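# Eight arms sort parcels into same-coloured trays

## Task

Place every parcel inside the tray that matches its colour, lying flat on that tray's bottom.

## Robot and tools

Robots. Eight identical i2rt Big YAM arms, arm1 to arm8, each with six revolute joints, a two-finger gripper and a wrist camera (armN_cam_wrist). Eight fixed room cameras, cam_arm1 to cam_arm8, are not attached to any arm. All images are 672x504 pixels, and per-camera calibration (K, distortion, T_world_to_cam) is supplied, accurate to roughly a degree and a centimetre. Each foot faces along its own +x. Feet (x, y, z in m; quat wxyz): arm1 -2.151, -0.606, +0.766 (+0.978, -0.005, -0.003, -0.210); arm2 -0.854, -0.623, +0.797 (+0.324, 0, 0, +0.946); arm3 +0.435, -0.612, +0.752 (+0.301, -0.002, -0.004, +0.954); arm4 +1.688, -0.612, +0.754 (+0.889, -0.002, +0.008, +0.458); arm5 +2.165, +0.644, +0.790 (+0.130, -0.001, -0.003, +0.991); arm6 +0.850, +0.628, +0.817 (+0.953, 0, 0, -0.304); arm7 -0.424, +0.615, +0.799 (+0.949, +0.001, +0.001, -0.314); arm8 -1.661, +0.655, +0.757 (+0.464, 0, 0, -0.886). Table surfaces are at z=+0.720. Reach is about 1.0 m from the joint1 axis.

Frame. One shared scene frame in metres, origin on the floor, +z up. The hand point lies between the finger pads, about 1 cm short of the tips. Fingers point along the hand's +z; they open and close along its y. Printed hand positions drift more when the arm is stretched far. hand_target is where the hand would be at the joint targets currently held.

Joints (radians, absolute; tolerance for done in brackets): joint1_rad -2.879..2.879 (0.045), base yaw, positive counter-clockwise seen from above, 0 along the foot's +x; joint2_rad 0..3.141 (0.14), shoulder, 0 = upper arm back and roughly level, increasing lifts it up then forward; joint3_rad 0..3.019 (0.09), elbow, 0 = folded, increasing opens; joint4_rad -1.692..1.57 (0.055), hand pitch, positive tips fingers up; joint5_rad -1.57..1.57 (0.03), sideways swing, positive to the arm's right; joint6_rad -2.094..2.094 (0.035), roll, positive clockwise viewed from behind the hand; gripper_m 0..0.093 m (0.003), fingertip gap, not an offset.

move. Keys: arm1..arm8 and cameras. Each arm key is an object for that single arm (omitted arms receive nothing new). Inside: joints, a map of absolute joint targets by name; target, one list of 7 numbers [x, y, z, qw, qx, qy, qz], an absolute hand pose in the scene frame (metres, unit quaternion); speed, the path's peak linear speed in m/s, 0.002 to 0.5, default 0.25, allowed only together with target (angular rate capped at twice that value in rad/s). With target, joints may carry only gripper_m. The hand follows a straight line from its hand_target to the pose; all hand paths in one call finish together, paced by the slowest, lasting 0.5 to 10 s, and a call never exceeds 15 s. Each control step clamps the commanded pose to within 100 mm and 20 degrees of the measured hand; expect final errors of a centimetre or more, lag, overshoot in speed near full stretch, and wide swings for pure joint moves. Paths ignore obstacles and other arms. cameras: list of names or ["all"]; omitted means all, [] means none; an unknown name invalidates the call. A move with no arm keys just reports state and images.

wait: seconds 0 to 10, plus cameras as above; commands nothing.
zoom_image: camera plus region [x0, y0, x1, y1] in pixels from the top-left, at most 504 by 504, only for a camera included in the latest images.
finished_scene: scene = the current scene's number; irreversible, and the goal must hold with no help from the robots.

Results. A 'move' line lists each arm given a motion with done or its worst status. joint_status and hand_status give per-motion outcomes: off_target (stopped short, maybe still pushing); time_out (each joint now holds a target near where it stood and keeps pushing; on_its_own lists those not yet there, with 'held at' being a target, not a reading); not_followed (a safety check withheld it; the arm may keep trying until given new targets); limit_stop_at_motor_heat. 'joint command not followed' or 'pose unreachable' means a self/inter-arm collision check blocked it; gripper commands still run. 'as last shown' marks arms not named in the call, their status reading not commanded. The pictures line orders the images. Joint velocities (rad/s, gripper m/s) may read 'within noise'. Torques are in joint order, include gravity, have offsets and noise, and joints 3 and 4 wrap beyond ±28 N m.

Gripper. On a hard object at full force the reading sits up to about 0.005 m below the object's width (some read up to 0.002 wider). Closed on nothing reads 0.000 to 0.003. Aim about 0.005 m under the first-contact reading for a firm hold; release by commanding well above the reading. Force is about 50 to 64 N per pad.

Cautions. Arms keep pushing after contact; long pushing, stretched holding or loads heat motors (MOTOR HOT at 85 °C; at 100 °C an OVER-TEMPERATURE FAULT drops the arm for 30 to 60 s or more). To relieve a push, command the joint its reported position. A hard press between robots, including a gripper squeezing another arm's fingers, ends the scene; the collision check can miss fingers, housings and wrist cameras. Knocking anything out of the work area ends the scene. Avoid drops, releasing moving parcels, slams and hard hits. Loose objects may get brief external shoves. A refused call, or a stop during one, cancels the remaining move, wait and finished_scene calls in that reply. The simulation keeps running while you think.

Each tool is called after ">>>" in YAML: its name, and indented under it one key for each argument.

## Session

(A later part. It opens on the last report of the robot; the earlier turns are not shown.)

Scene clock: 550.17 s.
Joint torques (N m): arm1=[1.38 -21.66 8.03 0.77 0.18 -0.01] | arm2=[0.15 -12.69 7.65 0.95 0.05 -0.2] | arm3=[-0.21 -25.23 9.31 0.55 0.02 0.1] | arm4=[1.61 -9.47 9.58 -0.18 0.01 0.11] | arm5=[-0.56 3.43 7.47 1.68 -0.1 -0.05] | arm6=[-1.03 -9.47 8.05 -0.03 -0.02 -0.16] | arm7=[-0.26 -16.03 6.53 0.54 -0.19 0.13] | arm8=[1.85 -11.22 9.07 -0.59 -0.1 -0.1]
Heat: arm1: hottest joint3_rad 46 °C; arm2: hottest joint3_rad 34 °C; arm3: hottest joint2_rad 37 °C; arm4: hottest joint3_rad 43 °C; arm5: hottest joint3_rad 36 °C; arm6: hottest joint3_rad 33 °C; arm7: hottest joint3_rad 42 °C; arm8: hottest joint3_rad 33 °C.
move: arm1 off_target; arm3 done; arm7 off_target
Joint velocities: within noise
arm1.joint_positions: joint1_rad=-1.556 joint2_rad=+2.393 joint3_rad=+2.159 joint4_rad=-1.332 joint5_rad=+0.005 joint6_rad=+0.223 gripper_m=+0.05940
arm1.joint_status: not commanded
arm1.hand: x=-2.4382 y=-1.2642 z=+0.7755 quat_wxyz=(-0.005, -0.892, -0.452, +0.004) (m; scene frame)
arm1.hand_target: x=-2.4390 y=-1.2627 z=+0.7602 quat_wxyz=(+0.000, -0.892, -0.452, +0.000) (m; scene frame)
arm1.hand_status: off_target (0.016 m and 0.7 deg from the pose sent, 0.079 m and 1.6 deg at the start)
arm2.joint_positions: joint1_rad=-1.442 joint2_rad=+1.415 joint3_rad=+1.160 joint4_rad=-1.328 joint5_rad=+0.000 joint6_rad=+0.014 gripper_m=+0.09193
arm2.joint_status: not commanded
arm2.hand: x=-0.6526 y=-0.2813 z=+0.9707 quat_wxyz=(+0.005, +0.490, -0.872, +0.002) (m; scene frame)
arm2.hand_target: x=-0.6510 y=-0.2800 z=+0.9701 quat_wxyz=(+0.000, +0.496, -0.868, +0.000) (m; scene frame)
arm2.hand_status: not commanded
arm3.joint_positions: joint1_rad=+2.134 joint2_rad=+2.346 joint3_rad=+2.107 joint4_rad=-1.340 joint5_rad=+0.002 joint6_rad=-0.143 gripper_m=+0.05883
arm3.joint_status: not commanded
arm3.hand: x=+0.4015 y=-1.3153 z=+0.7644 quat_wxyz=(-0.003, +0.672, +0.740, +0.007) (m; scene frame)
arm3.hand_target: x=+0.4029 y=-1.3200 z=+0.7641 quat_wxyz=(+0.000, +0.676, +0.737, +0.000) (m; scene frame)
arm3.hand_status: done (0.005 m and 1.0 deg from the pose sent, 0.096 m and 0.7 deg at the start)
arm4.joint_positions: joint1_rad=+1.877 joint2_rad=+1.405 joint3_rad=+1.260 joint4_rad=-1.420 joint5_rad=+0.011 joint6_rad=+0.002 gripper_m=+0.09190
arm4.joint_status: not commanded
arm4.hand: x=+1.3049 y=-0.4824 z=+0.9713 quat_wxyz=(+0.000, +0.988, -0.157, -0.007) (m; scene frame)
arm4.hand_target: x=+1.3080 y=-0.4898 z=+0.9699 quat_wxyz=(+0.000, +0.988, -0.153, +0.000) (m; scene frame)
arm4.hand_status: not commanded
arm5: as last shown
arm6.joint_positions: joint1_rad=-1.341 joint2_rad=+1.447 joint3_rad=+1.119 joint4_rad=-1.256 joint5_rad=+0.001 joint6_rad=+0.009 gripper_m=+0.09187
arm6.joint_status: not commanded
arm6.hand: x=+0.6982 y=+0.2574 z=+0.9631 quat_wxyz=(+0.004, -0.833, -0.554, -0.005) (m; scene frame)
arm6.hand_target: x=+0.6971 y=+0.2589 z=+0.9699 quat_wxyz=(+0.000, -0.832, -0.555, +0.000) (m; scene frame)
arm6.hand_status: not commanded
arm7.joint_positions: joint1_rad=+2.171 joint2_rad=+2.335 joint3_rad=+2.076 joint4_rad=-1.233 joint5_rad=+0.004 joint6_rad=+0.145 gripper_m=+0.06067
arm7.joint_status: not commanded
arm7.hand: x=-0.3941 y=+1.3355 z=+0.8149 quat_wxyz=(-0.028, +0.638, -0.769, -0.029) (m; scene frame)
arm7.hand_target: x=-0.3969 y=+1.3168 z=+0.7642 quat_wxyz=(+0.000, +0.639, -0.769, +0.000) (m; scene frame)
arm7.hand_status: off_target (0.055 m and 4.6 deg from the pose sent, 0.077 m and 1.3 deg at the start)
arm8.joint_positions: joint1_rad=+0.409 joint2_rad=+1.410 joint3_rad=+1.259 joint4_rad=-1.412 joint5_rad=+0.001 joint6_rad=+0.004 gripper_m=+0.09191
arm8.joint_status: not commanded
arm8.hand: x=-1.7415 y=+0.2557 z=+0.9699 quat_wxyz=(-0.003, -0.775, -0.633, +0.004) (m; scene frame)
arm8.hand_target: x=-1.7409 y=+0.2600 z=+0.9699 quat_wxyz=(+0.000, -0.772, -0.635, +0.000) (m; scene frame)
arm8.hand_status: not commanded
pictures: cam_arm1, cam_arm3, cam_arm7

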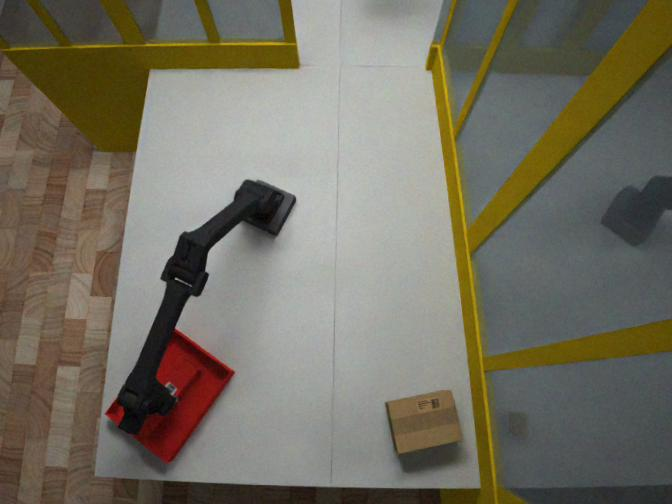

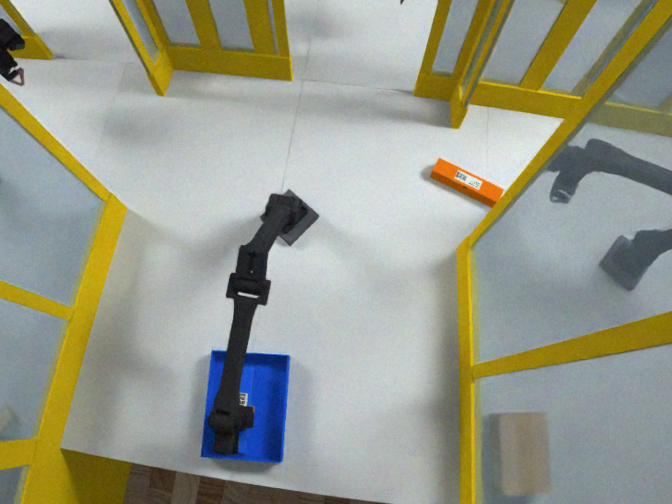

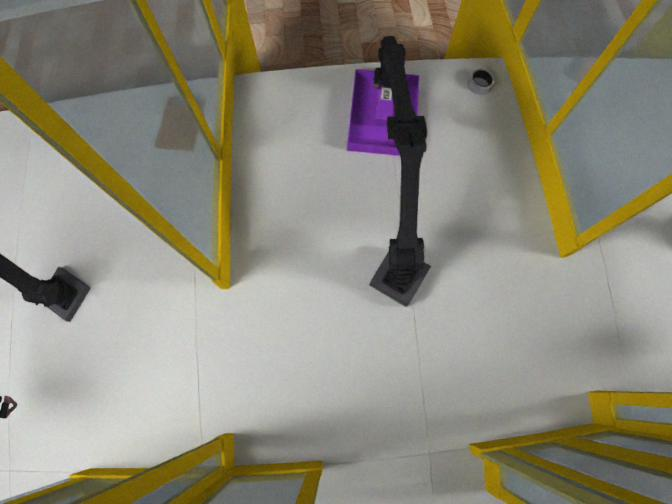

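>>> move:
  arm1: {"joints":{"gripper_m":0.092}}
  arm3: {"joints":{"gripper_m":0.092}}
  arm7: {"target":[-0.401,1.29,0.85,0,-0.639,0.769,0],"speed":0.15}
  cameras: ["arm7_cam_wrist","cam_arm7"]

>>> move:
  arm1: {"target":[-2.439,-1.263,0.90,0,0.892,0.452,0],"speed":0.2}
  arm3: {"target":[0.403,-1.320,0.90,0,0.676,0.737,0],"speed":0.2}
  cameras: ["cam_arm1","cam_arm3"]

>>> move:
  arm1: {"target":[-2.306,-0.975,0.97,0,0.892,0.452,0],"speed":0.35}
  arm3: {"target":[0.400,-1.015,0.97,0,0.676,0.737,0],"speed":0.35}
  cameras: ["cam_arm1","cam_arm3"]

>>> move:
  arm3: {"joints":{"joint1_rad":-2.204,"joint6_rad":0.63}}
  cameras: ["cam_arm3","arm3_cam_wrist"]

Scene clock: 566.93 s.
Joint torques (N m): arm1=[1.49 -21.48 8.01 0.75 0.19 0] | arm2=[0.15 -12.69 7.65 0.96 0.05 -0.2] | arm3=[-0.15 -25.47 9.35 0.57 0.02 0.1] | arm4=[1.61 -9.47 9.58 -0.2 0.01 0.11] | arm5=[0.44 3.25 7.53 1.94 -0.08 -0.07] | arm6=[-0.97 -9.47 8.03 -0.05 -0.02 -0.16] | arm7=[0.26 -20.37 8.59 -0.29 -0.19 0.18] | arm8=[1.73 -11.46 9.05 -0.57 -0.11 -0.1]
Heat: arm1: hottest joint3_rad 43 °C; arm2: hottest joint3_rad 34 °C; arm3: hottest joint2_rad 39 °C; arm4: hottest joint3_rad 43 °C; arm5: hottest joint3_rad 36 °C; arm6: hottest joint3_rad 33 °C; arm7: hottest joint3_rad 41 °C; arm8: hottest joint3_rad 33 °C.
move: arm1 done; arm3 done; arm7 off_target
Joint velocities: within noise
arm1.joint_positions: joint1_rad=-1.556 joint2_rad=+2.393 joint3_rad=+2.159 joint4_rad=-1.332 joint5_rad=+0.005 joint6_rad=+0.223 gripper_m=+0.09189
arm1.joint_status: all done
arm1.hand: x=-2.4382 y=-1.2642 z=+0.7755 quat_wxyz=(-0.005, -0.892, -0.452, +0.004) (m; scene frame)
arm1.hand_target: x=-2.4390 y=-1.2627 z=+0.7602 quat_wxyz=(+0.000, -0.892, -0.452, +0.000) (m; scene frame)
arm1.hand_status: not commanded
arm2, arm4, arm5, arm6, arm8: as last shown
arm3.joint_positions: joint1_rad=+2.134 joint2_rad=+2.346 joint3_rad=+2.107 joint4_rad=-1.340 joint5_rad=+0.002 joint6_rad=-0.143 gripper_m=+0.09196
arm3.joint_status: all done
arm3.hand: x=+0.4015 y=-1.3153 z=+0.7644 quat_wxyz=(-0.003, +0.672, +0.740, +0.007) (m; scene frame)
arm3.hand_target: x=+0.4029 y=-1.3200 z=+0.7641 quat_wxyz=(+0.000, +0.676, +0.737, +0.000) (m; scene frame)
arm3.hand_status: not commanded
arm4.hand: x=+1.3049 y=-0.4823 z=+0.9713 quat_wxyz=(+0.000, +0.988, -0.157, -0.007) (m; scene frame)
arm7.joint_positions: joint1_rad=+2.171 joint2_rad=+2.247 joint3_rad=+1.988 joint4_rad=-1.312 joint5_rad=+0.004 joint6_rad=+0.145 gripper_m=+0.06067
arm7.joint_status: not commanded
arm7.hand: x=-0.3957 y=+1.2950 z=+0.8404 quat_wxyz=(-0.002, +0.639, -0.769, +0.000) (m; scene frame)
arm7.hand_target: x=-0.4009 y=+1.2901 z=+0.8498 quat_wxyz=(+0.000, +0.639, -0.769, +0.000) (m; scene frame)
arm7.hand_status: off_target (0.012 m and 0.2 deg from the pose sent, 0.058 m and 4.7 deg at the start)
pictures: arm7_cam_wrist, cam_arm7
camera_calibration:
arm7_cam_wrist: T_world_to_cam=[[0.985595, -0.168323, 0.0164449, 0.590986], [-0.147706, -0.809341, 0.568462, 0.51821], [-0.0823755, -0.562702, -0.822545, 1.50873], [0, 0, 0, 1]] pos_world=[-0.381647, 1.36785, 0.9367]

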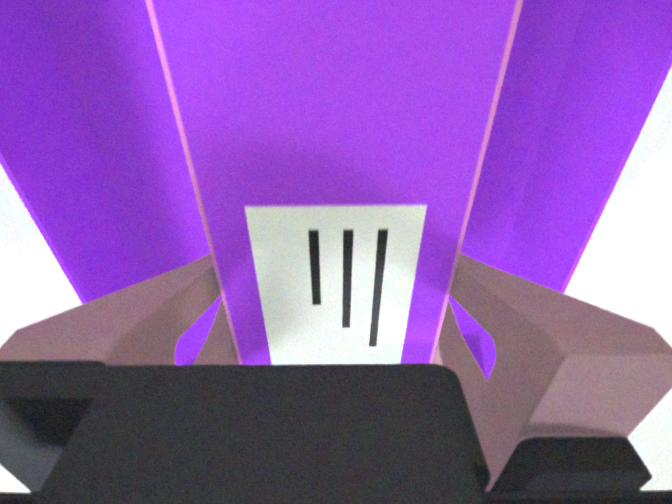

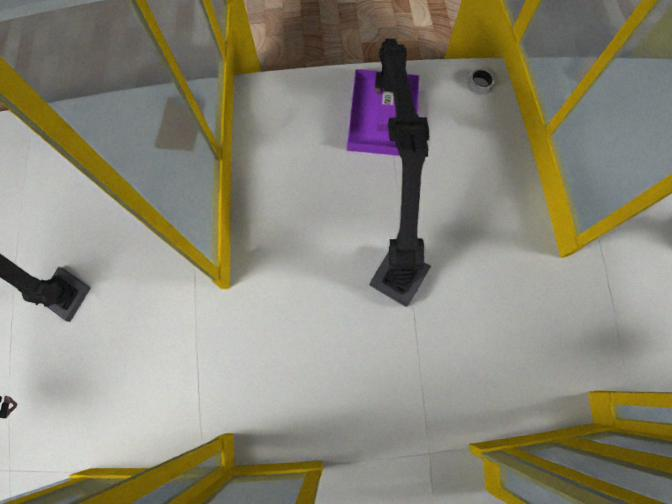

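Scene clock: 568.67 s.
Joint torques (N m): arm1=[1.73 -20.48 12.68 -0.31 0.17 0.03] | arm2=[0.15 -12.69 7.65 0.95 0.05 -0.2] | arm3=[-0.15 -25.99 14.31 -0.17 0 0.11] | arm4=[1.61 -9.52 9.59 -0.2 0.01 0.11] | arm5=[0.32 2.96 7.45 1.88 -0.1 -0.08] | arm6=[-0.91 -9.47 8.05 -0.05 -0.02 -0.16] | arm7=[0.21 -20.37 8.57 -0.35 -0.19 0.18] | arm8=[1.9 -11.05 9.1 -0.5 -0.09 -0.09]
Heat: arm1: hottest joint3_rad 43 °C; arm2: hottest joint3_rad 34 °C; arm3: hottest joint2_rad 39 °C; arm4: hottest joint3_rad 43 °C; arm5: hottest joint3_rad 36 °C; arm6: hottest joint3_rad 33 °C; arm7: hottest joint3_rad 41 °C; arm8: hottest joint3_rad 33 °C.
move: arm1 done; arm3 off_target
Joint velocities: within noise
arm1.joint_positions: joint1_rad=-1.556 joint2_rad=+2.331 joint3_rad=+2.368 joint4_rad=-1.630 joint5_rad=+0.005 joint6_rad=+0.223 gripper_m=+0.09189
arm1.joint_status: not commanded
arm1.hand: x=-2.4347 y=-1.2541 z=+0.8979 quat_wxyz=(+0.004, -0.892, -0.452, -0.006) (m; scene frame)
arm1.hand_target: x=-2.4389 y=-1.2624 z=+0.9000 quat_wxyz=(-0.001, -0.892, -0.452, +0.001) (m; scene frame)
arm1.hand_status: done (0.010 m and 0.8 deg from the pose sent, 0.125 m and 0.7 deg at the start)
arm2, arm4, arm5, arm6, arm7, arm8: as last shown
arm3.joint_positions: joint1_rad=+2.134 joint2_rad=+2.303 joint3_rad=+2.318 joint4_rad=-1.631 joint5_rad=+0.002 joint6_rad=-0.143 gripper_m=+0.09196
arm3.joint_status: not commanded
arm3.hand: x=+0.4013 y=-1.3080 z=+0.8741 quat_wxyz=(-0.015, +0.672, +0.740, +0.021) (m; scene frame)
arm3.hand_target: x=+0.4030 y=-1.3187 z=+0.9002 quat_wxyz=(+0.001, +0.676, +0.737, -0.001) (m; scene frame)
arm3.hand_status: off_target (0.029 m and 3.0 deg from the pose sent, 0.136 m and 1.0 deg at the start; pose on its path clipped on 4 of 52 steps)
arm4.hand: x=+1.3049 y=-0.4824 z=+0.9713 quat_wxyz=(+0.000, +0.988, -0.157, -0.007) (m; scene frame)
pictures: cam_arm1, cam_arm3

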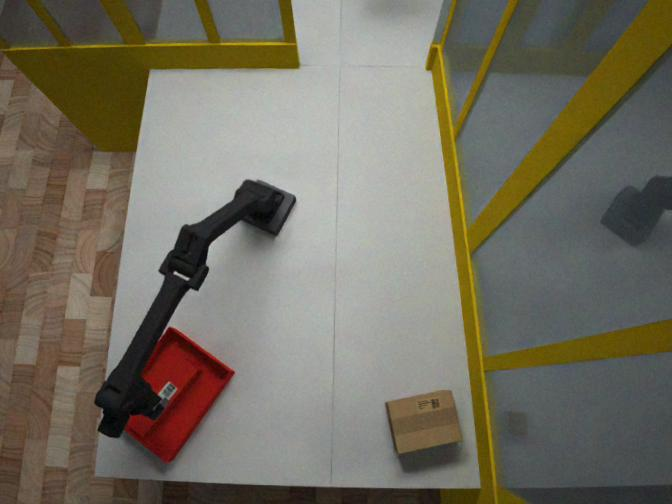

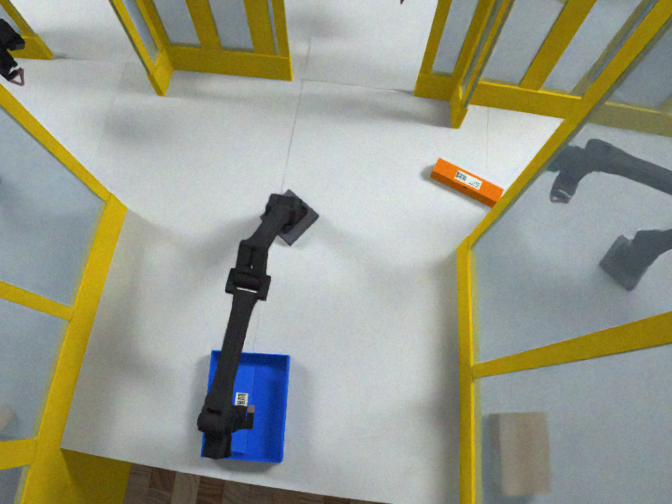

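Scene clock: 570.50 s.
Joint torques (N m): arm1=[2.67 -9.58 7.77 0.53 0.17 0.06] | arm2=[0.15 -12.69 7.66 0.95 0.05 -0.21] | arm3=[-1.61 -13.57 9.18 0.17 -0.04 -0.18] | arm4=[1.61 -9.47 9.59 -0.2 0.01 0.11] | arm5=[-0.15 2.84 7.46 1.77 -0.07 -0.04] | arm6=[-0.91 -9.47 8.03 -0.03 -0.02 -0.16] | arm7=[0.26 -20.31 8.61 -0.32 -0.18 0.18] | arm8=[1.61 -11.16 9.07 -0.5 -0.11 -0.1]
Heat: arm1: hottest joint3_rad 43 °C; arm2: hottest joint3_rad 34 °C; arm3: hottest joint2_rad 39 °C; arm4: hottest joint3_rad 43 °C; arm5: hottest joint3_rad 36 °C; arm6: hottest joint3_rad 33 °C; arm7: hottest joint3_rad 40 °C; arm8: hottest joint3_rad 33 °C.
move: arm1 done; arm3 done
Joint velocities: within noise
arm1.joint_positions: joint1_rad=-1.549 joint2_rad=+1.404 joint3_rad=+1.238 joint4_rad=-1.407 joint5_rad=+0.005 joint6_rad=+0.235 gripper_m=+0.09189
arm1.joint_status: not commanded
arm1.hand: x=-2.3105 y=-0.9735 z=+0.9757 quat_wxyz=(-0.003, -0.893, -0.450, +0.002) (m; scene frame)
arm1.hand_target: x=-2.3060 y=-0.9749 z=+0.9701 quat_wxyz=(+0.000, -0.892, -0.452, +0.000) (m; scene frame)
arm1.hand_status: done (0.007 m and 0.5 deg from the pose sent, 0.316 m and 0.8 deg at the start)
arm2, arm4, arm5, arm6, arm7, arm8: as last shown
arm3.joint_positions: joint1_rad=+2.114 joint2_rad=+1.408 joint3_rad=+1.267 joint4_rad=-1.438 joint5_rad=+0.003 joint6_rad=-0.151 gripper_m=+0.09196
arm3.joint_status: not commanded
arm3.hand: x=+0.4061 y=-1.0157 z=+0.9649 quat_wxyz=(-0.004, +0.677, +0.736, +0.006) (m; scene frame)
arm3.hand_target: x=+0.4001 y=-1.0150 z=+0.9700 quat_wxyz=(+0.000, +0.676, +0.737, +0.000) (m; scene frame)
arm3.hand_status: done (0.008 m and 0.9 deg from the pose sent, 0.308 m and 3.0 deg at the start)
pictures: cam_arm1, cam_arm3

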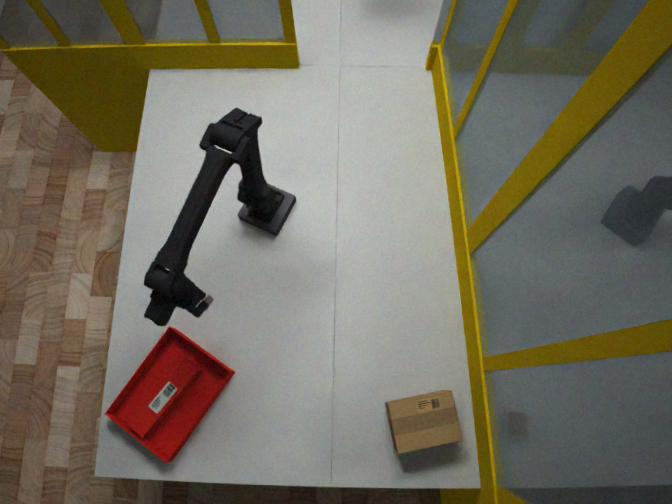

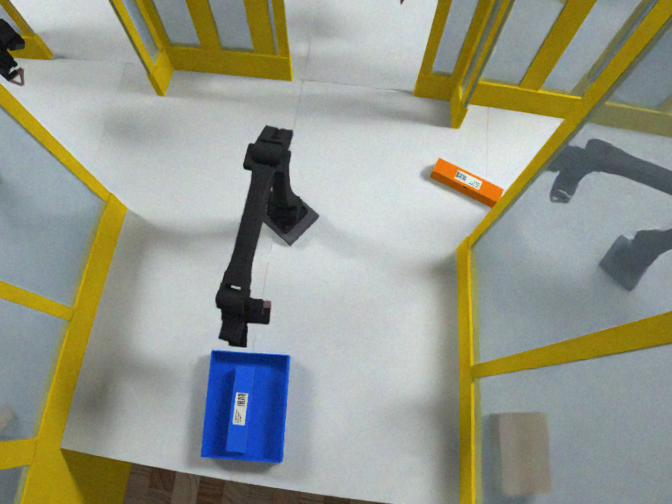

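Scene clock: 573.33 s.
Joint torques (N m): arm1=[2.14 -9.23 7.73 0.69 0.2 0.06] | arm2=[0.15 -12.69 7.65 0.95 0.05 -0.2] | arm3=[-1.26 -14.74 9.18 -0.17 -0.02 0.12] | arm4=[1.61 -9.47 9.59 -0.2 0.01 0.11] | arm5=[-0.44 3.31 7.64 1.8 -0.09 -0.02] | arm6=[-0.97 -9.47 8.05 -0.03 -0.02 -0.16] | arm7=[0.26 -20.37 8.58 -0.35 -0.2 0.18] | arm8=[1.55 -11.4 9.1 -0.53 -0.09 -0.09]
Heat: arm1: hottest joint3_rad 42 °C; arm2: hottest joint3_rad 34 °C; arm3: hottest joint2_rad 38 °C; arm4: hottest joint3_rad 43 °C; arm5: hottest joint3_rad 36 °C; arm6: hottest joint3_rad 33 °C; arm7: hottest joint3_rad 40 °C; arm8: hottest joint3_rad 33 °C.
move: arm3 done
Joint velocities: within noise
arm1, arm2, arm4, arm6, arm7, arm8: as last shown
arm3.joint_positions: joint1_rad=-2.195 joint2_rad=+1.424 joint3_rad=+1.267 joint4_rad=-1.429 joint5_rad=+0.004 joint6_rad=+0.615 gripper_m=+0.09206
arm3.joint_status: all done
arm3.hand: x=+0.8190 y=-0.4800 z=+0.9643 quat_wxyz=(+0.003, -0.139, -0.990, +0.002) (m; scene frame)
arm3.hand_target: x=+0.8166 y=-0.4849 z=+0.9754 quat_wxyz=(-0.006, -0.151, -0.989, -0.002) (m; scene frame)
arm3.hand_status: not commanded
arm5.joint_positions: joint1_rad=+0.656 joint2_rad=+0.625 joint3_rad=+1.427 joint4_rad=-1.371 joint5_rad=+0.119 joint6_rad=-0.097 gripper_m=+0.09397
arm5.joint_status: not commanded
arm5.hand: x=+1.9457 y=+0.5730 z=+1.3386 quat_wxyz=(+0.017, +0.857, +0.187, -0.479) (m; scene frame)
arm5.hand_target: x=+1.9483 y=+0.5724 z=+1.3512 quat_wxyz=(+0.021, +0.850, +0.187, -0.492) (m; scene frame)
arm5.hand_status: not commanded
pictures: arm3_cam_wrist, cam_arm3
camera_calibration:
arm3_cam_wrist: T_world_to_cam=[[-0.279875, -0.959927, 0.0144881, -0.246645], [-0.775006, 0.234815, 0.586709, 0.187524], [-0.5666, 0.152977, -0.809668, 1.44222], [0, 0, 0, 1]] pos_world=[0.893462, -0.50142, 1.06127]

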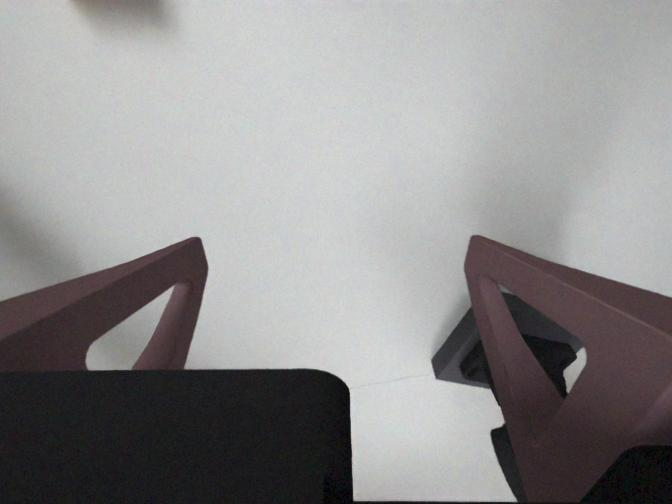

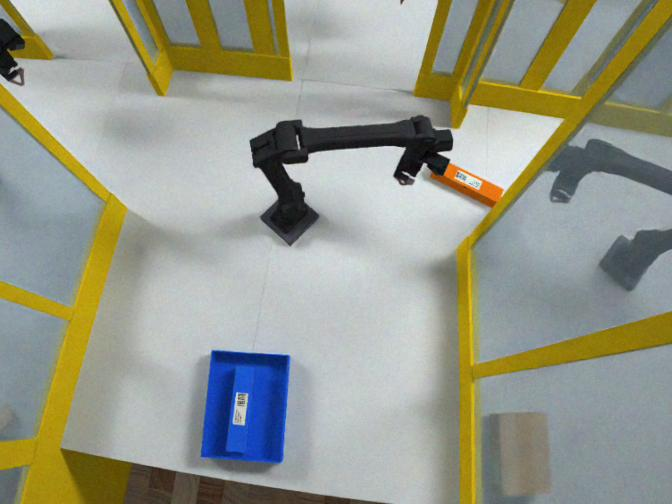

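>>> zoom_image:
  camera: "cam_arm7"
  region: [320, 40, 450, 170]

>>> move:
  arm4: {"joints":{"joint1_rad":1.3}}
  arm3: {"target":[1.07,-0.397,0.88,0,0.151,0.989,0],"speed":0.3}
  cameras: ["arm3_cam_wrist","cam_arm3","cam_arm7"]

>>> zoom_image:
  camera: "cam_arm7"
  region: [320, 40, 450, 170]

This scene's latest camera images include none from cam_arm7. They are from: arm3_cam_wrist, cam_arm3. cam_arm7's image comes with the result of a call that names it in "cameras".

Scene clock: 593.17 s.
Joint torques (N m): arm1=[2.37 -9.35 7.72 0.65 0.16 0.07] | arm2=[0.15 -12.69 7.66 0.95 0.05 -0.2] | arm3=[-1.2 -23 14.02 -0.4 -0.1 0.14] | arm4=[-0.85 -9.58 9.57 -0.2 -0.08 0.11] | arm5=[-0.15 2.96 7.42 1.85 -0.12 -0.06] | arm6=[-0.91 -9.52 8.05 -0.05 -0.02 -0.16] | arm7=[0.15 -20.31 8.54 -0.34 -0.18 0.18] | arm8=[1.9 -11.28 9.16 -0.59 -0.1 -0.11]
Heat: arm1: hottest joint3_rad 40 °C; arm2: hottest joint3_rad 34 °C; arm3: hottest joint2_rad 35 °C; arm4: hottest joint3_rad 43 °C; arm5: hottest joint3_rad 36 °C; arm6: hottest joint3_rad 33 °C; arm7: hottest joint3_rad 39 °C; arm8: hottest joint3_rad 33 °C.
move: arm3 off_target; arm4 done
Joint velocities: within noise
arm1, arm2, arm5, arm6, arm7, arm8: as last shown
arm3.joint_positions: joint1_rad=-2.195 joint2_rad=+2.161 joint3_rad=+2.018 joint4_rad=-1.472 joint5_rad=+0.004 joint6_rad=+0.615 gripper_m=+0.09206
arm3.joint_status: not commanded
arm3.hand: x=+1.0547 y=-0.3973 z=+0.8637 quat_wxyz=(+0.016, -0.139, -0.990, +0.009) (m; scene frame)
arm3.hand_target: x=+1.0691 y=-0.3975 z=+0.8801 quat_wxyz=(-0.001, -0.151, -0.989, +0.000) (m; scene frame)
arm3.hand_status: off_target (0.022 m and 2.5 deg from the pose sent, 0.278 m and 1.5 deg at the start)
arm4.joint_positions: joint1_rad=+1.312 joint2_rad=+1.405 joint3_rad=+1.260 joint4_rad=-1.420 joint5_rad=+0.013 joint6_rad=+0.004 gripper_m=+0.09191
arm4.joint_status: all done
arm4.hand: x=+1.4331 y=-0.2956 z=+0.9680 quat_wxyz=(+0.000, +0.904, -0.427, -0.003) (m; scene frame)
arm4.hand_target: x=+1.4400 y=-0.2967 z=+0.9665 quat_wxyz=(+0.003, +0.900, -0.435, +0.003) (m; scene frame)
arm4.hand_status: not commanded
pictures: arm3_cam_wrist, cam_arm3, cam_arm7
camera_calibration:
arm3_cam_wrist: T_world_to_cam=[[-0.279568, -0.959615, 0.0313346, -0.114658], [-0.758651, 0.240788, 0.605367, 0.378913], [-0.588464, 0.145469, -0.795329, 1.48938], [0, 0, 0, 1]] pos_world=[1.13185, -0.417924, 0.958757]

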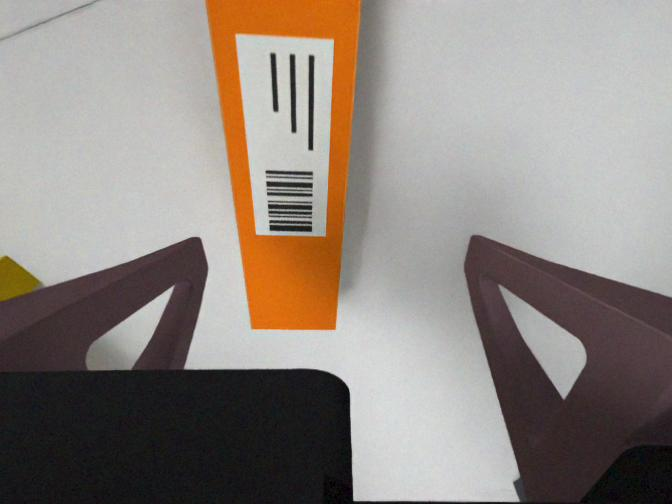

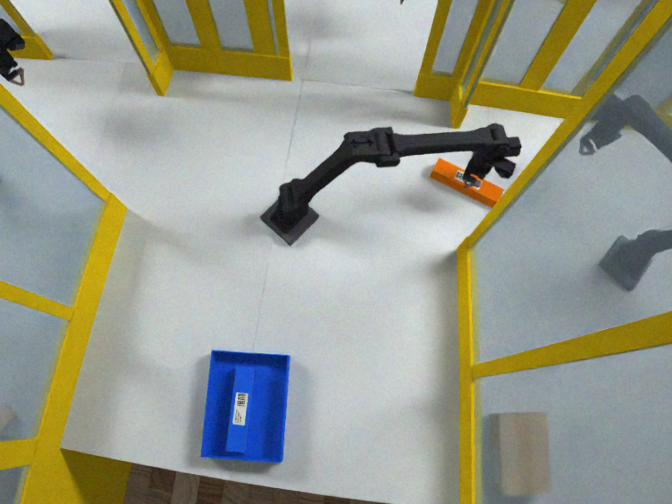

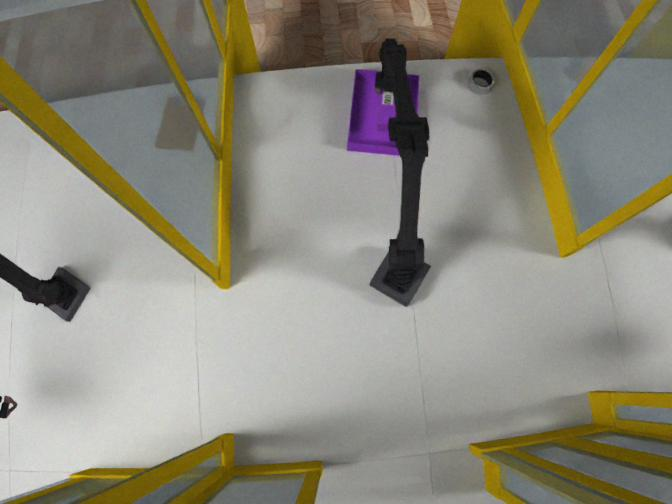

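Scaled by 3.877.

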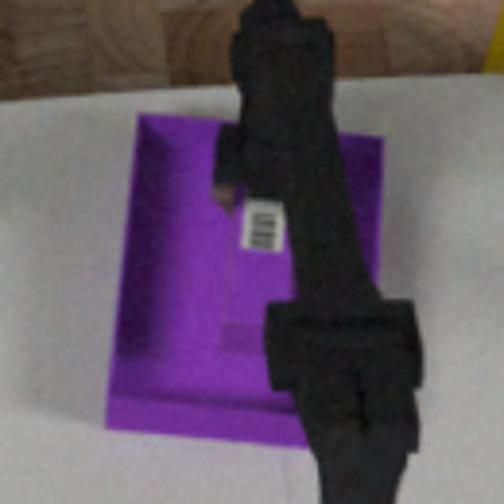

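>>> move:
  arm3: {"target":[1.074,-0.369,0.82,0,0.151,0.989,0],"speed":0.2}
  arm7: {"target":[-0.404,1.270,0.82,0,-0.639,0.769,0],"speed":0.2}
  cameras: ["arm3_cam_wrist","cam_arm7"]

>>> zoom_image:
  camera: "cam_arm7"
  region: [320, 40, 450, 170]

Scene clock: 610.27 s.
Joint torques (N m): arm1=[1.96 -9.35 7.72 0.55 0.16 0.05] | arm2=[0.15 -12.69 7.65 0.96 0.05 -0.2] | arm3=[0.44 -24.41 11.18 0.51 -0.11 0.13] | arm4=[-0.85 -9.58 9.57 -0.21 -0.08 0.11] | arm5=[-0.15 3.02 7.38 1.89 -0.08 -0.09] | arm6=[-0.91 -9.47 8.03 -0.05 -0.03 -0.16] | arm7=[0.56 -19.9 8.35 0.49 -0.19 0.2] | arm8=[1.73 -11.05 9.09 -0.58 -0.1 -0.11]
Heat: arm1: hottest joint3_rad 39 °C; arm2: hottest joint3_rad 34 °C; arm3: hottest joint2_rad 35 °C; arm4: hottest joint3_rad 43 °C; arm5: hottest joint3_rad 36 °C; arm6: hottest joint3_rad 33 °C; arm7: hottest joint3_rad 38 °C; arm8: hottest joint3_rad 33 °C.
move: arm3 off_target; arm7 off_target
Joint velocities: within noise
arm1, arm2, arm4, arm5, arm6, arm8: as last shown
arm3.joint_positions: joint1_rad=-2.177 joint2_rad=+2.241 joint3_rad=+2.018 joint4_rad=-1.392 joint5_rad=+0.004 joint6_rad=+0.652 gripper_m=+0.09206
arm3.joint_status: not commanded
arm3.hand: x=+1.0656 y=-0.3806 z=+0.8115 quat_wxyz=(+0.016, -0.148, -0.989, +0.009) (m; scene frame)
arm3.hand_target: x=+1.0736 y=-0.3692 z=+0.8203 quat_wxyz=(+0.000, -0.151, -0.989, +0.000) (m; scene frame)
arm3.hand_status: off_target (0.017 m and 2.2 deg from the pose sent, 0.056 m and 2.5 deg at the start)
arm7.joint_positions: joint1_rad=+2.172 joint2_rad=+2.217 joint3_rad=+1.849 joint4_rad=-1.229 joint5_rad=+0.003 joint6_rad=+0.146 gripper_m=+0.06067
arm7.joint_status: not commanded
arm7.hand: x=-0.3976 y=+1.2682 z=+0.8096 quat_wxyz=(+0.007, +0.639, -0.769, +0.010) (m; scene frame)
arm7.hand_target: x=-0.4040 y=+1.2699 z=+0.8200 quat_wxyz=(+0.000, +0.639, -0.769, +0.000) (m; scene frame)
arm7.hand_status: off_target (0.012 m and 1.4 deg from the pose sent, 0.033 m and 0.2 deg at the start)
pictures: arm3_cam_wrist, cam_arm7
camera_calibration:
arm3_cam_wrist: T_world_to_cam=[[-0.29743, -0.954176, 0.0329082, -0.0740583], [-0.753924, 0.255877, 0.605083, 0.415672], [-0.585777, 0.15516, -0.795482, 1.45275], [0, 0, 0, 1]] pos_world=[1.14234, -0.402434, 0.906557]

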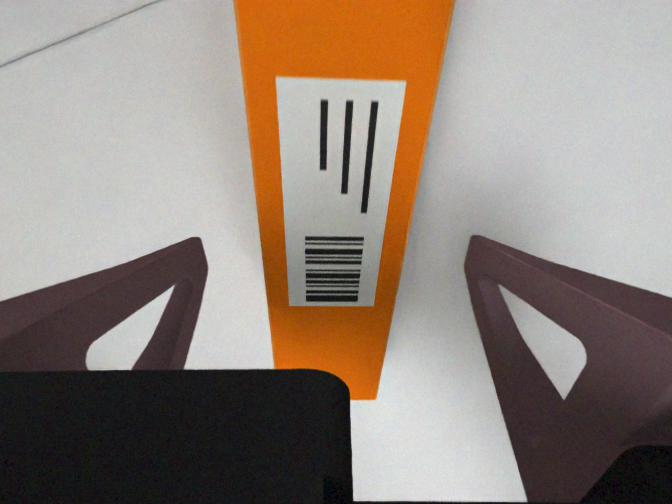

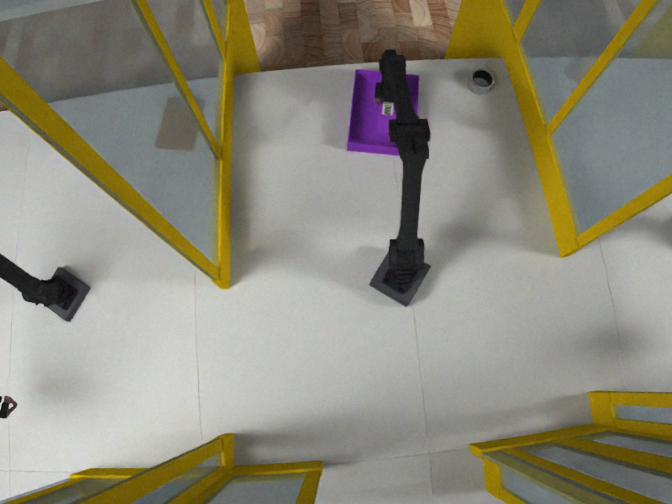

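Scaled by 3.877.

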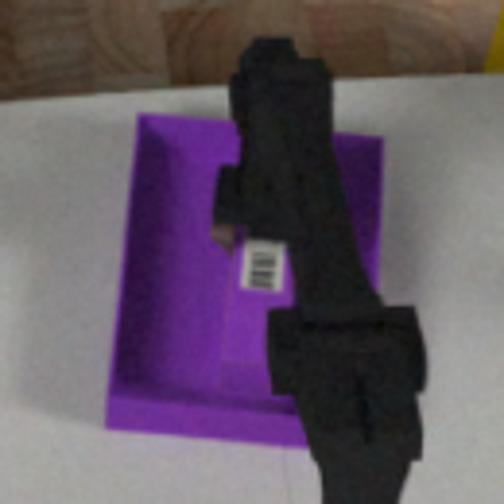

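>>> move:
  arm3: {"target":[1.078,-0.369,0.757,0,0.151,0.989,0],"speed":0.15}
  arm7: {"target":[-0.402,1.277,0.765,0,-0.639,0.769,0],"speed":0.1}
  cameras: ["arm3_cam_wrist","cam_arm7"]

>>> move:
  arm3: {"joints":{"gripper_m":0.03}}
  cameras: ["arm3_cam_wrist"]

Scene clock: 619.30 s.
Joint torques (N m): arm1=[2.26 -9.29 7.75 0.61 0.18 0.09] | arm2=[0.15 -12.69 7.65 0.95 0.05 -0.2] | arm3=[0.26 -25.52 9.26 0.64 -0.1 0.11] | arm4=[-0.85 -9.58 9.55 -0.21 -0.08 0.11] | arm5=[-0.32 2.84 7.45 1.83 -0.11 -0.04] | arm6=[-0.97 -9.41 8.02 -0.05 -0.03 -0.16] | arm7=[0.09 -18.02 8.55 0.54 -0.18 0.16] | arm8=[1.67 -11.28 9.1 -0.51 -0.08 -0.11]
Heat: arm1: hottest joint3_rad 38 °C; arm2: hottest joint3_rad 34 °C; arm3: hottest joint2_rad 35 °C; arm4: hottest joint3_rad 43 °C; arm5: hottest joint3_rad 36 °C; arm6: hottest joint3_rad 33 °C; arm7: hottest joint3_rad 39 °C; arm8: hottest joint3_rad 33 °C.
move: arm3 done; arm7 done
Joint velocities: within noise
arm1, arm2, arm4, arm5, arm6, arm8: as last shown
arm3.joint_positions: joint1_rad=-2.177 joint2_rad=+2.304 joint3_rad=+1.979 joint4_rad=-1.272 joint5_rad=+0.004 joint6_rad=+0.652 gripper_m=+0.09206
arm3.joint_status: not commanded
arm3.hand: x=+1.0748 y=-0.3770 z=+0.7550 quat_wxyz=(+0.008, -0.148, -0.989, +0.005) (m; scene frame)
arm3.hand_target: x=+1.0780 y=-0.3691 z=+0.7570 quat_wxyz=(+0.000, -0.151, -0.989, +0.000) (m; scene frame)
arm3.hand_status: done (0.009 m and 1.1 deg from the pose sent, 0.057 m and 2.2 deg at the start)
arm7.joint_positions: joint1_rad=+2.172 joint2_rad=+2.264 joint3_rad=+1.833 joint4_rad=-1.138 joint5_rad=+0.003 joint6_rad=+0.147 gripper_m=+0.06067
arm7.joint_status: not commanded
arm7.hand: x=-0.3973 y=+1.2778 z=+0.7736 quat_wxyz=(-0.002, +0.639, -0.769, -0.001) (m; scene frame)
arm7.hand_target: x=-0.4020 y=+1.2769 z=+0.7652 quat_wxyz=(+0.000, +0.639, -0.769, +0.000) (m; scene frame)
arm7.hand_status: done (0.010 m and 0.3 deg from the pose sent, 0.046 m and 1.4 deg at the start)
pictures: arm3_cam_wrist, cam_arm7
camera_calibration:
arm3_cam_wrist: T_world_to_cam=[[-0.297942, -0.954331, 0.0219767, -0.0573097], [-0.76397, 0.252189, 0.593928, 0.473595], [-0.572346, 0.160166, -0.804218, 1.40669], [0, 0, 0, 1]] pos_world=[1.14985, -0.399432, 0.851264]

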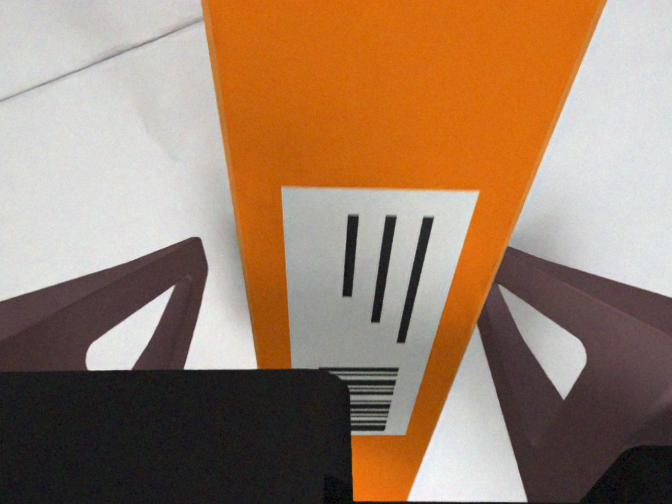

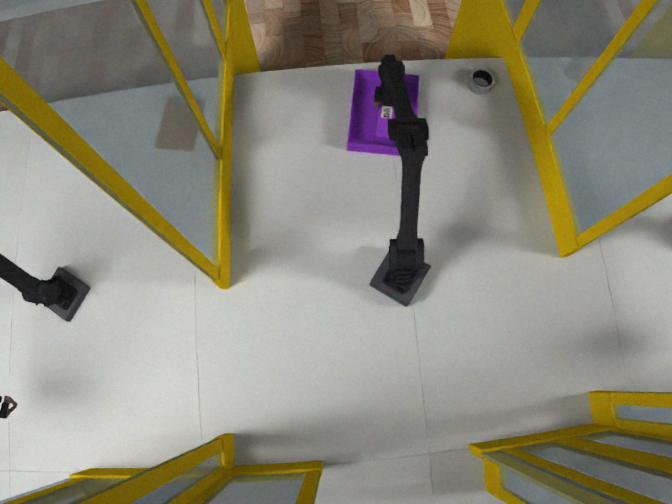

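Scene clock: 619.93 s.
Joint torques (N m): arm1=[2.78 -9.35 7.66 0.51 0.16 0.05] | arm2=[0.15 -12.69 7.65 0.95 0.05 -0.2] | arm3=[0.21 -24.7 9.31 0.57 -0.09 0.11] | arm4=[-0.85 -9.58 9.57 -0.21 -0.08 0.1] | arm5=[0.03 3.55 7.42 1.84 -0.09 -0.08] | arm6=[-0.97 -9.47 8.06 -0.03 -0.02 -0.16] | arm7=[0.32 -17.85 8.55 0.51 -0.18 0.18] | arm8=[1.85 -11.05 9.1 -0.54 -0.09 -0.11]
Heat: arm1: hottest joint3_rad 38 °C; arm2: hottest joint3_rad 34 °C; arm3: hottest joint2_rad 35 °C; arm4: hottest joint3_rad 43 °C; arm5: hottest joint3_rad 36 °C; arm6: hottest joint3_rad 33 °C; arm7: hottest joint3_rad 39 °C; arm8: hottest joint3_rad 33 °C.
move: arm3 off_target
Joint velocities: within noise
arm1, arm4, arm5, arm7: as last shown
arm2.joint_positions: joint1_rad=-1.442 joint2_rad=+1.415 joint3_rad=+1.160 joint4_rad=-1.328 joint5_rad=+0.000 joint6_rad=+0.014 gripper_m=+0.09193
arm2.joint_status: not commanded
arm2.hand: x=-0.6526 y=-0.2813 z=+0.9707 quat_wxyz=(+0.005, +0.490, -0.872, +0.002) (m; scene frame)
arm2.hand_target: x=-0.6510 y=-0.2800 z=+0.9701 quat_wxyz=(+0.000, +0.496, -0.868, +0.000) (m; scene frame)
arm2.hand_status: not commanded
arm3.joint_positions: joint1_rad=-2.177 joint2_rad=+2.304 joint3_rad=+1.979 joint4_rad=-1.272 joint5_rad=+0.004 joint6_rad=+0.652 gripper_m=+0.05886
arm3.joint_status: gripper_m off_target (ended at +0.05889, target +0.03000)
arm3.hand: x=+1.0747 y=-0.3769 z=+0.7550 quat_wxyz=(+0.008, -0.149, -0.989, +0.005) (m; scene frame)
arm3.hand_target: x=+1.0779 y=-0.3691 z=+0.7570 quat_wxyz=(+0.000, -0.151, -0.989, +0.000) (m; scene frame)
arm3.hand_status: not commanded
arm6.joint_positions: joint1_rad=-1.341 joint2_rad=+1.447 joint3_rad=+1.119 joint4_rad=-1.256 joint5_rad=+0.001 joint6_rad=+0.009 gripper_m=+0.09187
arm6.joint_status: not commanded
arm6.hand: x=+0.6982 y=+0.2574 z=+0.9631 quat_wxyz=(+0.004, -0.833, -0.554, -0.005) (m; scene frame)
arm6.hand_target: x=+0.6971 y=+0.2589 z=+0.9699 quat_wxyz=(+0.000, -0.832, -0.555, +0.000) (m; scene frame)
arm6.hand_status: not commanded
arm8.joint_positions: joint1_rad=+0.409 joint2_rad=+1.410 joint3_rad=+1.259 joint4_rad=-1.412 joint5_rad=+0.001 joint6_rad=+0.004 gripper_m=+0.09191
arm8.joint_status: not commanded
arm8.hand: x=-1.7415 y=+0.2557 z=+0.9699 quat_wxyz=(-0.003, -0.775, -0.633, +0.004) (m; scene frame)
arm8.hand_target: x=-1.7409 y=+0.2600 z=+0.9699 quat_wxyz=(+0.000, -0.772, -0.635, +0.000) (m; scene frame)
arm8.hand_status: not commanded
pictures: arm3_cam_wrist
camera_calibration:
arm3_cam_wrist: T_world_to_cam=[[-0.298329, -0.954217, 0.0216867, -0.0565726], [-0.763784, 0.252294, 0.594122, 0.473258], [-0.572393, 0.16068, -0.804082, 1.40683], [0, 0, 0, 1]] pos_world=[1.14985, -0.399432, 0.851264]

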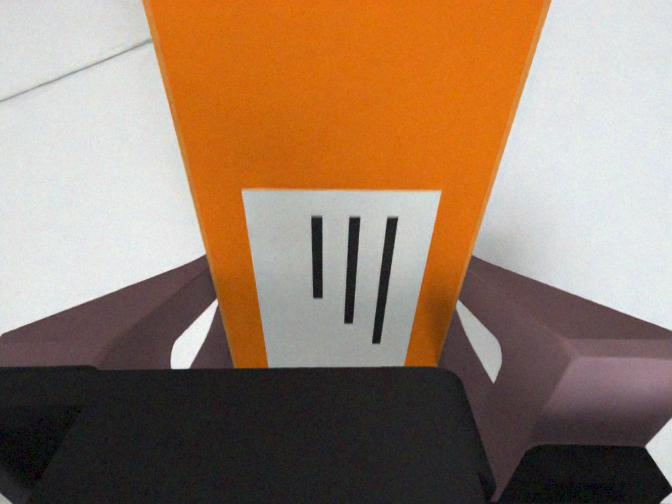

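>>> move:
  arm3: {"target":[0.814,-0.484,0.97,0,0.151,0.989,0],"speed":0.35}
  arm7: {"target":[-0.402,1.277,0.753,0,-0.639,0.769,0],"speed":0.1}
  cameras: ["cam_arm3","cam_arm7"]

>>> move:
  arm3: {"joints":{"joint1_rad":-1.208,"joint6_rad":0.0}}
  cameras: ["cam_arm3"]

>>> move:
  arm3: {"target":[0.59,0.0,0.80,0,-0.614,0.789,0],"speed":0.35}
  cameras: ["cam_arm3","cam_arm6"]

Scene clock: 630.77 s.
Joint torques (N m): arm1=[2.08 -9.52 7.87 0.58 0.18 0.07] | arm2=[0.15 -12.69 7.66 0.95 0.05 -0.2] | arm3=[-1.85 -13.04 9.33 -0.31 -0.07 -0.21] | arm4=[-0.85 -9.58 9.57 -0.23 -0.08 0.11] | arm5=[-0.32 3.43 7.58 1.77 -0.04 -0.02] | arm6=[-1.03 -9.47 8.05 -0.03 -0.02 -0.16] | arm7=[0.21 -17.14 7.95 0.62 -0.17 0.16] | arm8=[2.02 -11.22 9.02 -0.58 -0.1 -0.1]
Heat: arm1: hottest joint3_rad 38 °C; arm2: hottest joint3_rad 34 °C; arm3: hottest joint2_rad 37 °C; arm4: hottest joint3_rad 43 °C; arm5: hottest joint3_rad 36 °C; arm6: hottest joint3_rad 33 °C; arm7: hottest joint3_rad 39 °C; arm8: hottest joint3_rad 33 °C.
move: arm3 done; arm7 off_target
Joint velocities: within noise
arm1, arm2, arm4, arm5, arm6, arm8: as last shown
arm3.joint_positions: joint1_rad=-2.186 joint2_rad=+1.410 joint3_rad=+1.256 joint4_rad=-1.425 joint5_rad=+0.004 joint6_rad=+0.650 gripper_m=+0.05886
arm3.joint_status: not commanded
arm3.hand: x=+0.8146 y=-0.4776 z=+0.9654 quat_wxyz=(+0.000, -0.152, -0.988, +0.000) (m; scene frame)
arm3.hand_target: x=+0.8140 y=-0.4839 z=+0.9699 quat_wxyz=(+0.000, -0.151, -0.989, +0.000) (m; scene frame)
arm3.hand_status: done (0.008 m and 0.1 deg from the pose sent, 0.354 m and 1.1 deg at the start)
arm7.joint_positions: joint1_rad=+2.172 joint2_rad=+2.269 joint3_rad=+1.833 joint4_rad=-1.119 joint5_rad=+0.003 joint6_rad=+0.147 gripper_m=+0.06067
arm7.joint_status: not commanded
arm7.hand: x=-0.3971 y=+1.2819 z=+0.7707 quat_wxyz=(-0.007, +0.639, -0.769, -0.006) (m; scene frame)
arm7.hand_target: x=-0.4020 y=+1.2767 z=+0.7534 quat_wxyz=(+0.000, +0.639, -0.769, +0.000) (m; scene frame)
arm7.hand_status: off_target (0.019 m and 1.1 deg from the pose sent, 0.021 m and 0.3 deg at the start)
pictures: cam_arm3, cam_arm7

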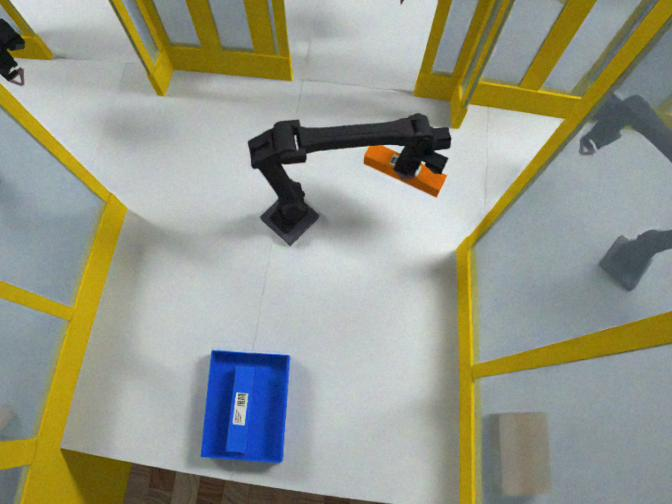

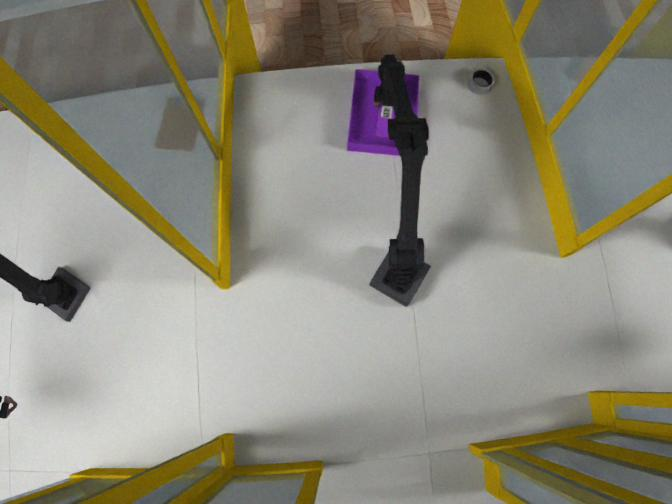

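Scene clock: 632.37 s.
Joint torques (N m): arm1=[2.2 -9.11 7.69 0.58 0.15 0.07] | arm2=[0.15 -12.69 7.66 0.95 0.05 -0.2] | arm3=[0.15 -13.1 9.35 -0.2 -0.1 -0.22] | arm4=[-0.85 -9.58 9.55 -0.21 -0.08 0.11] | arm5=[-0.26 2.84 7.36 1.88 -0.09 -0.02] | arm6=[-0.97 -9.47 8.05 -0.05 -0.02 -0.16] | arm7=[0.15 -17.08 7.9 0.61 -0.17 0.17] | arm8=[1.79 -11.28 9.11 -0.55 -0.11 -0.12]
Heat: arm1: hottest joint3_rad 38 °C; arm2: hottest joint3_rad 34 °C; arm3: hottest joint2_rad 37 °C; arm4: hottest joint3_rad 43 °C; arm5: hottest joint3_rad 36 °C; arm6: hottest joint3_rad 33 °C; arm7: hottest joint3_rad 39 °C; arm8: hottest joint3_rad 33 °C.
move: arm3 done
Joint velocities: within noise
arm1, arm2, arm4, arm5, arm6, arm7, arm8: as last shown
arm3.joint_positions: joint1_rad=-1.218 joint2_rad=+1.410 joint3_rad=+1.256 joint4_rad=-1.425 joint5_rad=+0.004 joint6_rad=+0.016 gripper_m=+0.05895
arm3.joint_status: all done
arm3.hand: x=+0.5382 y=-0.2229 z=+0.9654 quat_wxyz=(-0.002, +0.604, -0.797, +0.003) (m; scene frame)
arm3.hand_target: x=+0.5337 y=-0.2244 z=+0.9699 quat_wxyz=(-0.002, +0.614, -0.789, +0.003) (m; scene frame)
arm3.hand_status: not commanded
pictures: cam_arm3

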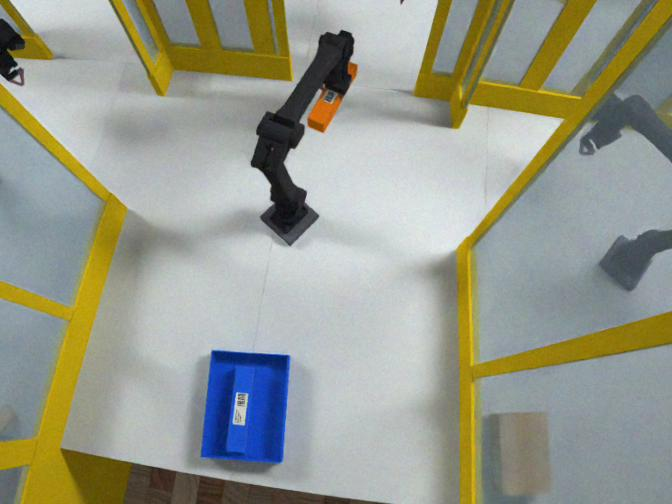

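Scene clock: 634.23 s.
Joint torques (N m): arm1=[2.49 -9.11 7.8 0.59 0.18 0.07] | arm2=[0.15 -12.69 7.65 0.95 0.05 -0.2] | arm3=[0.03 -22.18 13.18 -0.21 -0.27 -0.21] | arm4=[-0.85 -9.58 9.55 -0.21 -0.08 0.11] | arm5=[-0.32 2.96 7.36 1.74 -0.1 -0.09] | arm6=[-0.97 -9.52 8.05 -0.05 -0.02 -0.16] | arm7=[0.03 -17.14 7.94 0.65 -0.18 0.16] | arm8=[1.79 -10.99 9.07 -0.54 -0.1 -0.1]
Heat: arm1: hottest joint3_rad 38 °C; arm2: hottest joint3_rad 34 °C; arm3: hottest joint2_rad 37 °C; arm4: hottest joint3_rad 43 °C; arm5: hottest joint3_rad 36 °C; arm6: hottest joint3_rad 33 °C; arm7: hottest joint3_rad 39 °C; arm8: hottest joint3_rad 33 °C.
move: arm3 off_target
Joint velocities: within noise
arm1.joint_positions: joint1_rad=-1.549 joint2_rad=+1.404 joint3_rad=+1.238 joint4_rad=-1.407 joint5_rad=+0.005 joint6_rad=+0.235 gripper_m=+0.09189
arm1.joint_status: not commanded
arm1.hand: x=-2.3105 y=-0.9735 z=+0.9757 quat_wxyz=(-0.003, -0.893, -0.450, +0.002) (m; scene frame)
arm1.hand_target: x=-2.3060 y=-0.9749 z=+0.9701 quat_wxyz=(+0.000, -0.892, -0.452, +0.000) (m; scene frame)
arm1.hand_status: not commanded
arm2, arm4, arm5, arm6, arm7, arm8: as last shown
arm3.joint_positions: joint1_rad=-1.218 joint2_rad=+2.105 joint3_rad=+1.699 joint4_rad=-1.214 joint5_rad=+0.000 joint6_rad=+0.016 gripper_m=+0.05895
arm3.joint_status: not commanded
arm3.hand: x=+0.5917 y=-0.0202 z=+0.7816 quat_wxyz=(+0.015, +0.604, -0.797, +0.014) (m; scene frame)
arm3.hand_target: x=+0.5897 y=-0.0010 z=+0.8004 quat_wxyz=(+0.000, +0.614, -0.789, +0.000) (m; scene frame)
arm3.hand_status: off_target (0.027 m and 2.8 deg from the pose sent, 0.282 m and 1.5 deg at the start)
pictures: cam_arm3, cam_arm6

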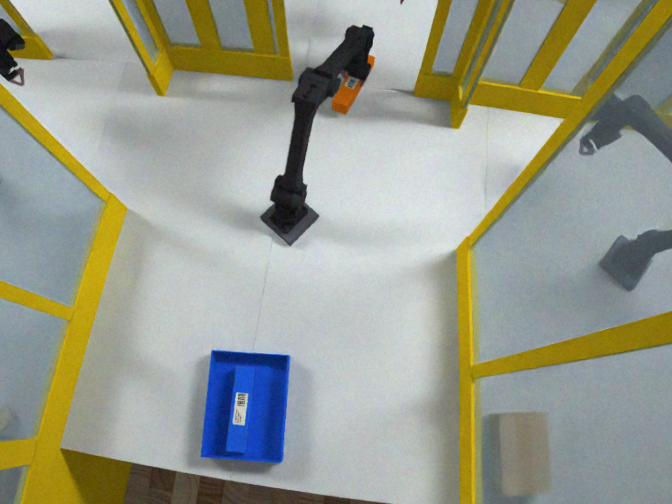

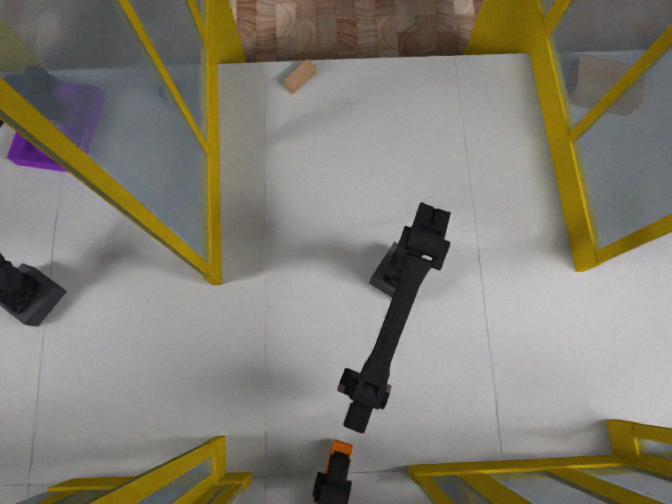

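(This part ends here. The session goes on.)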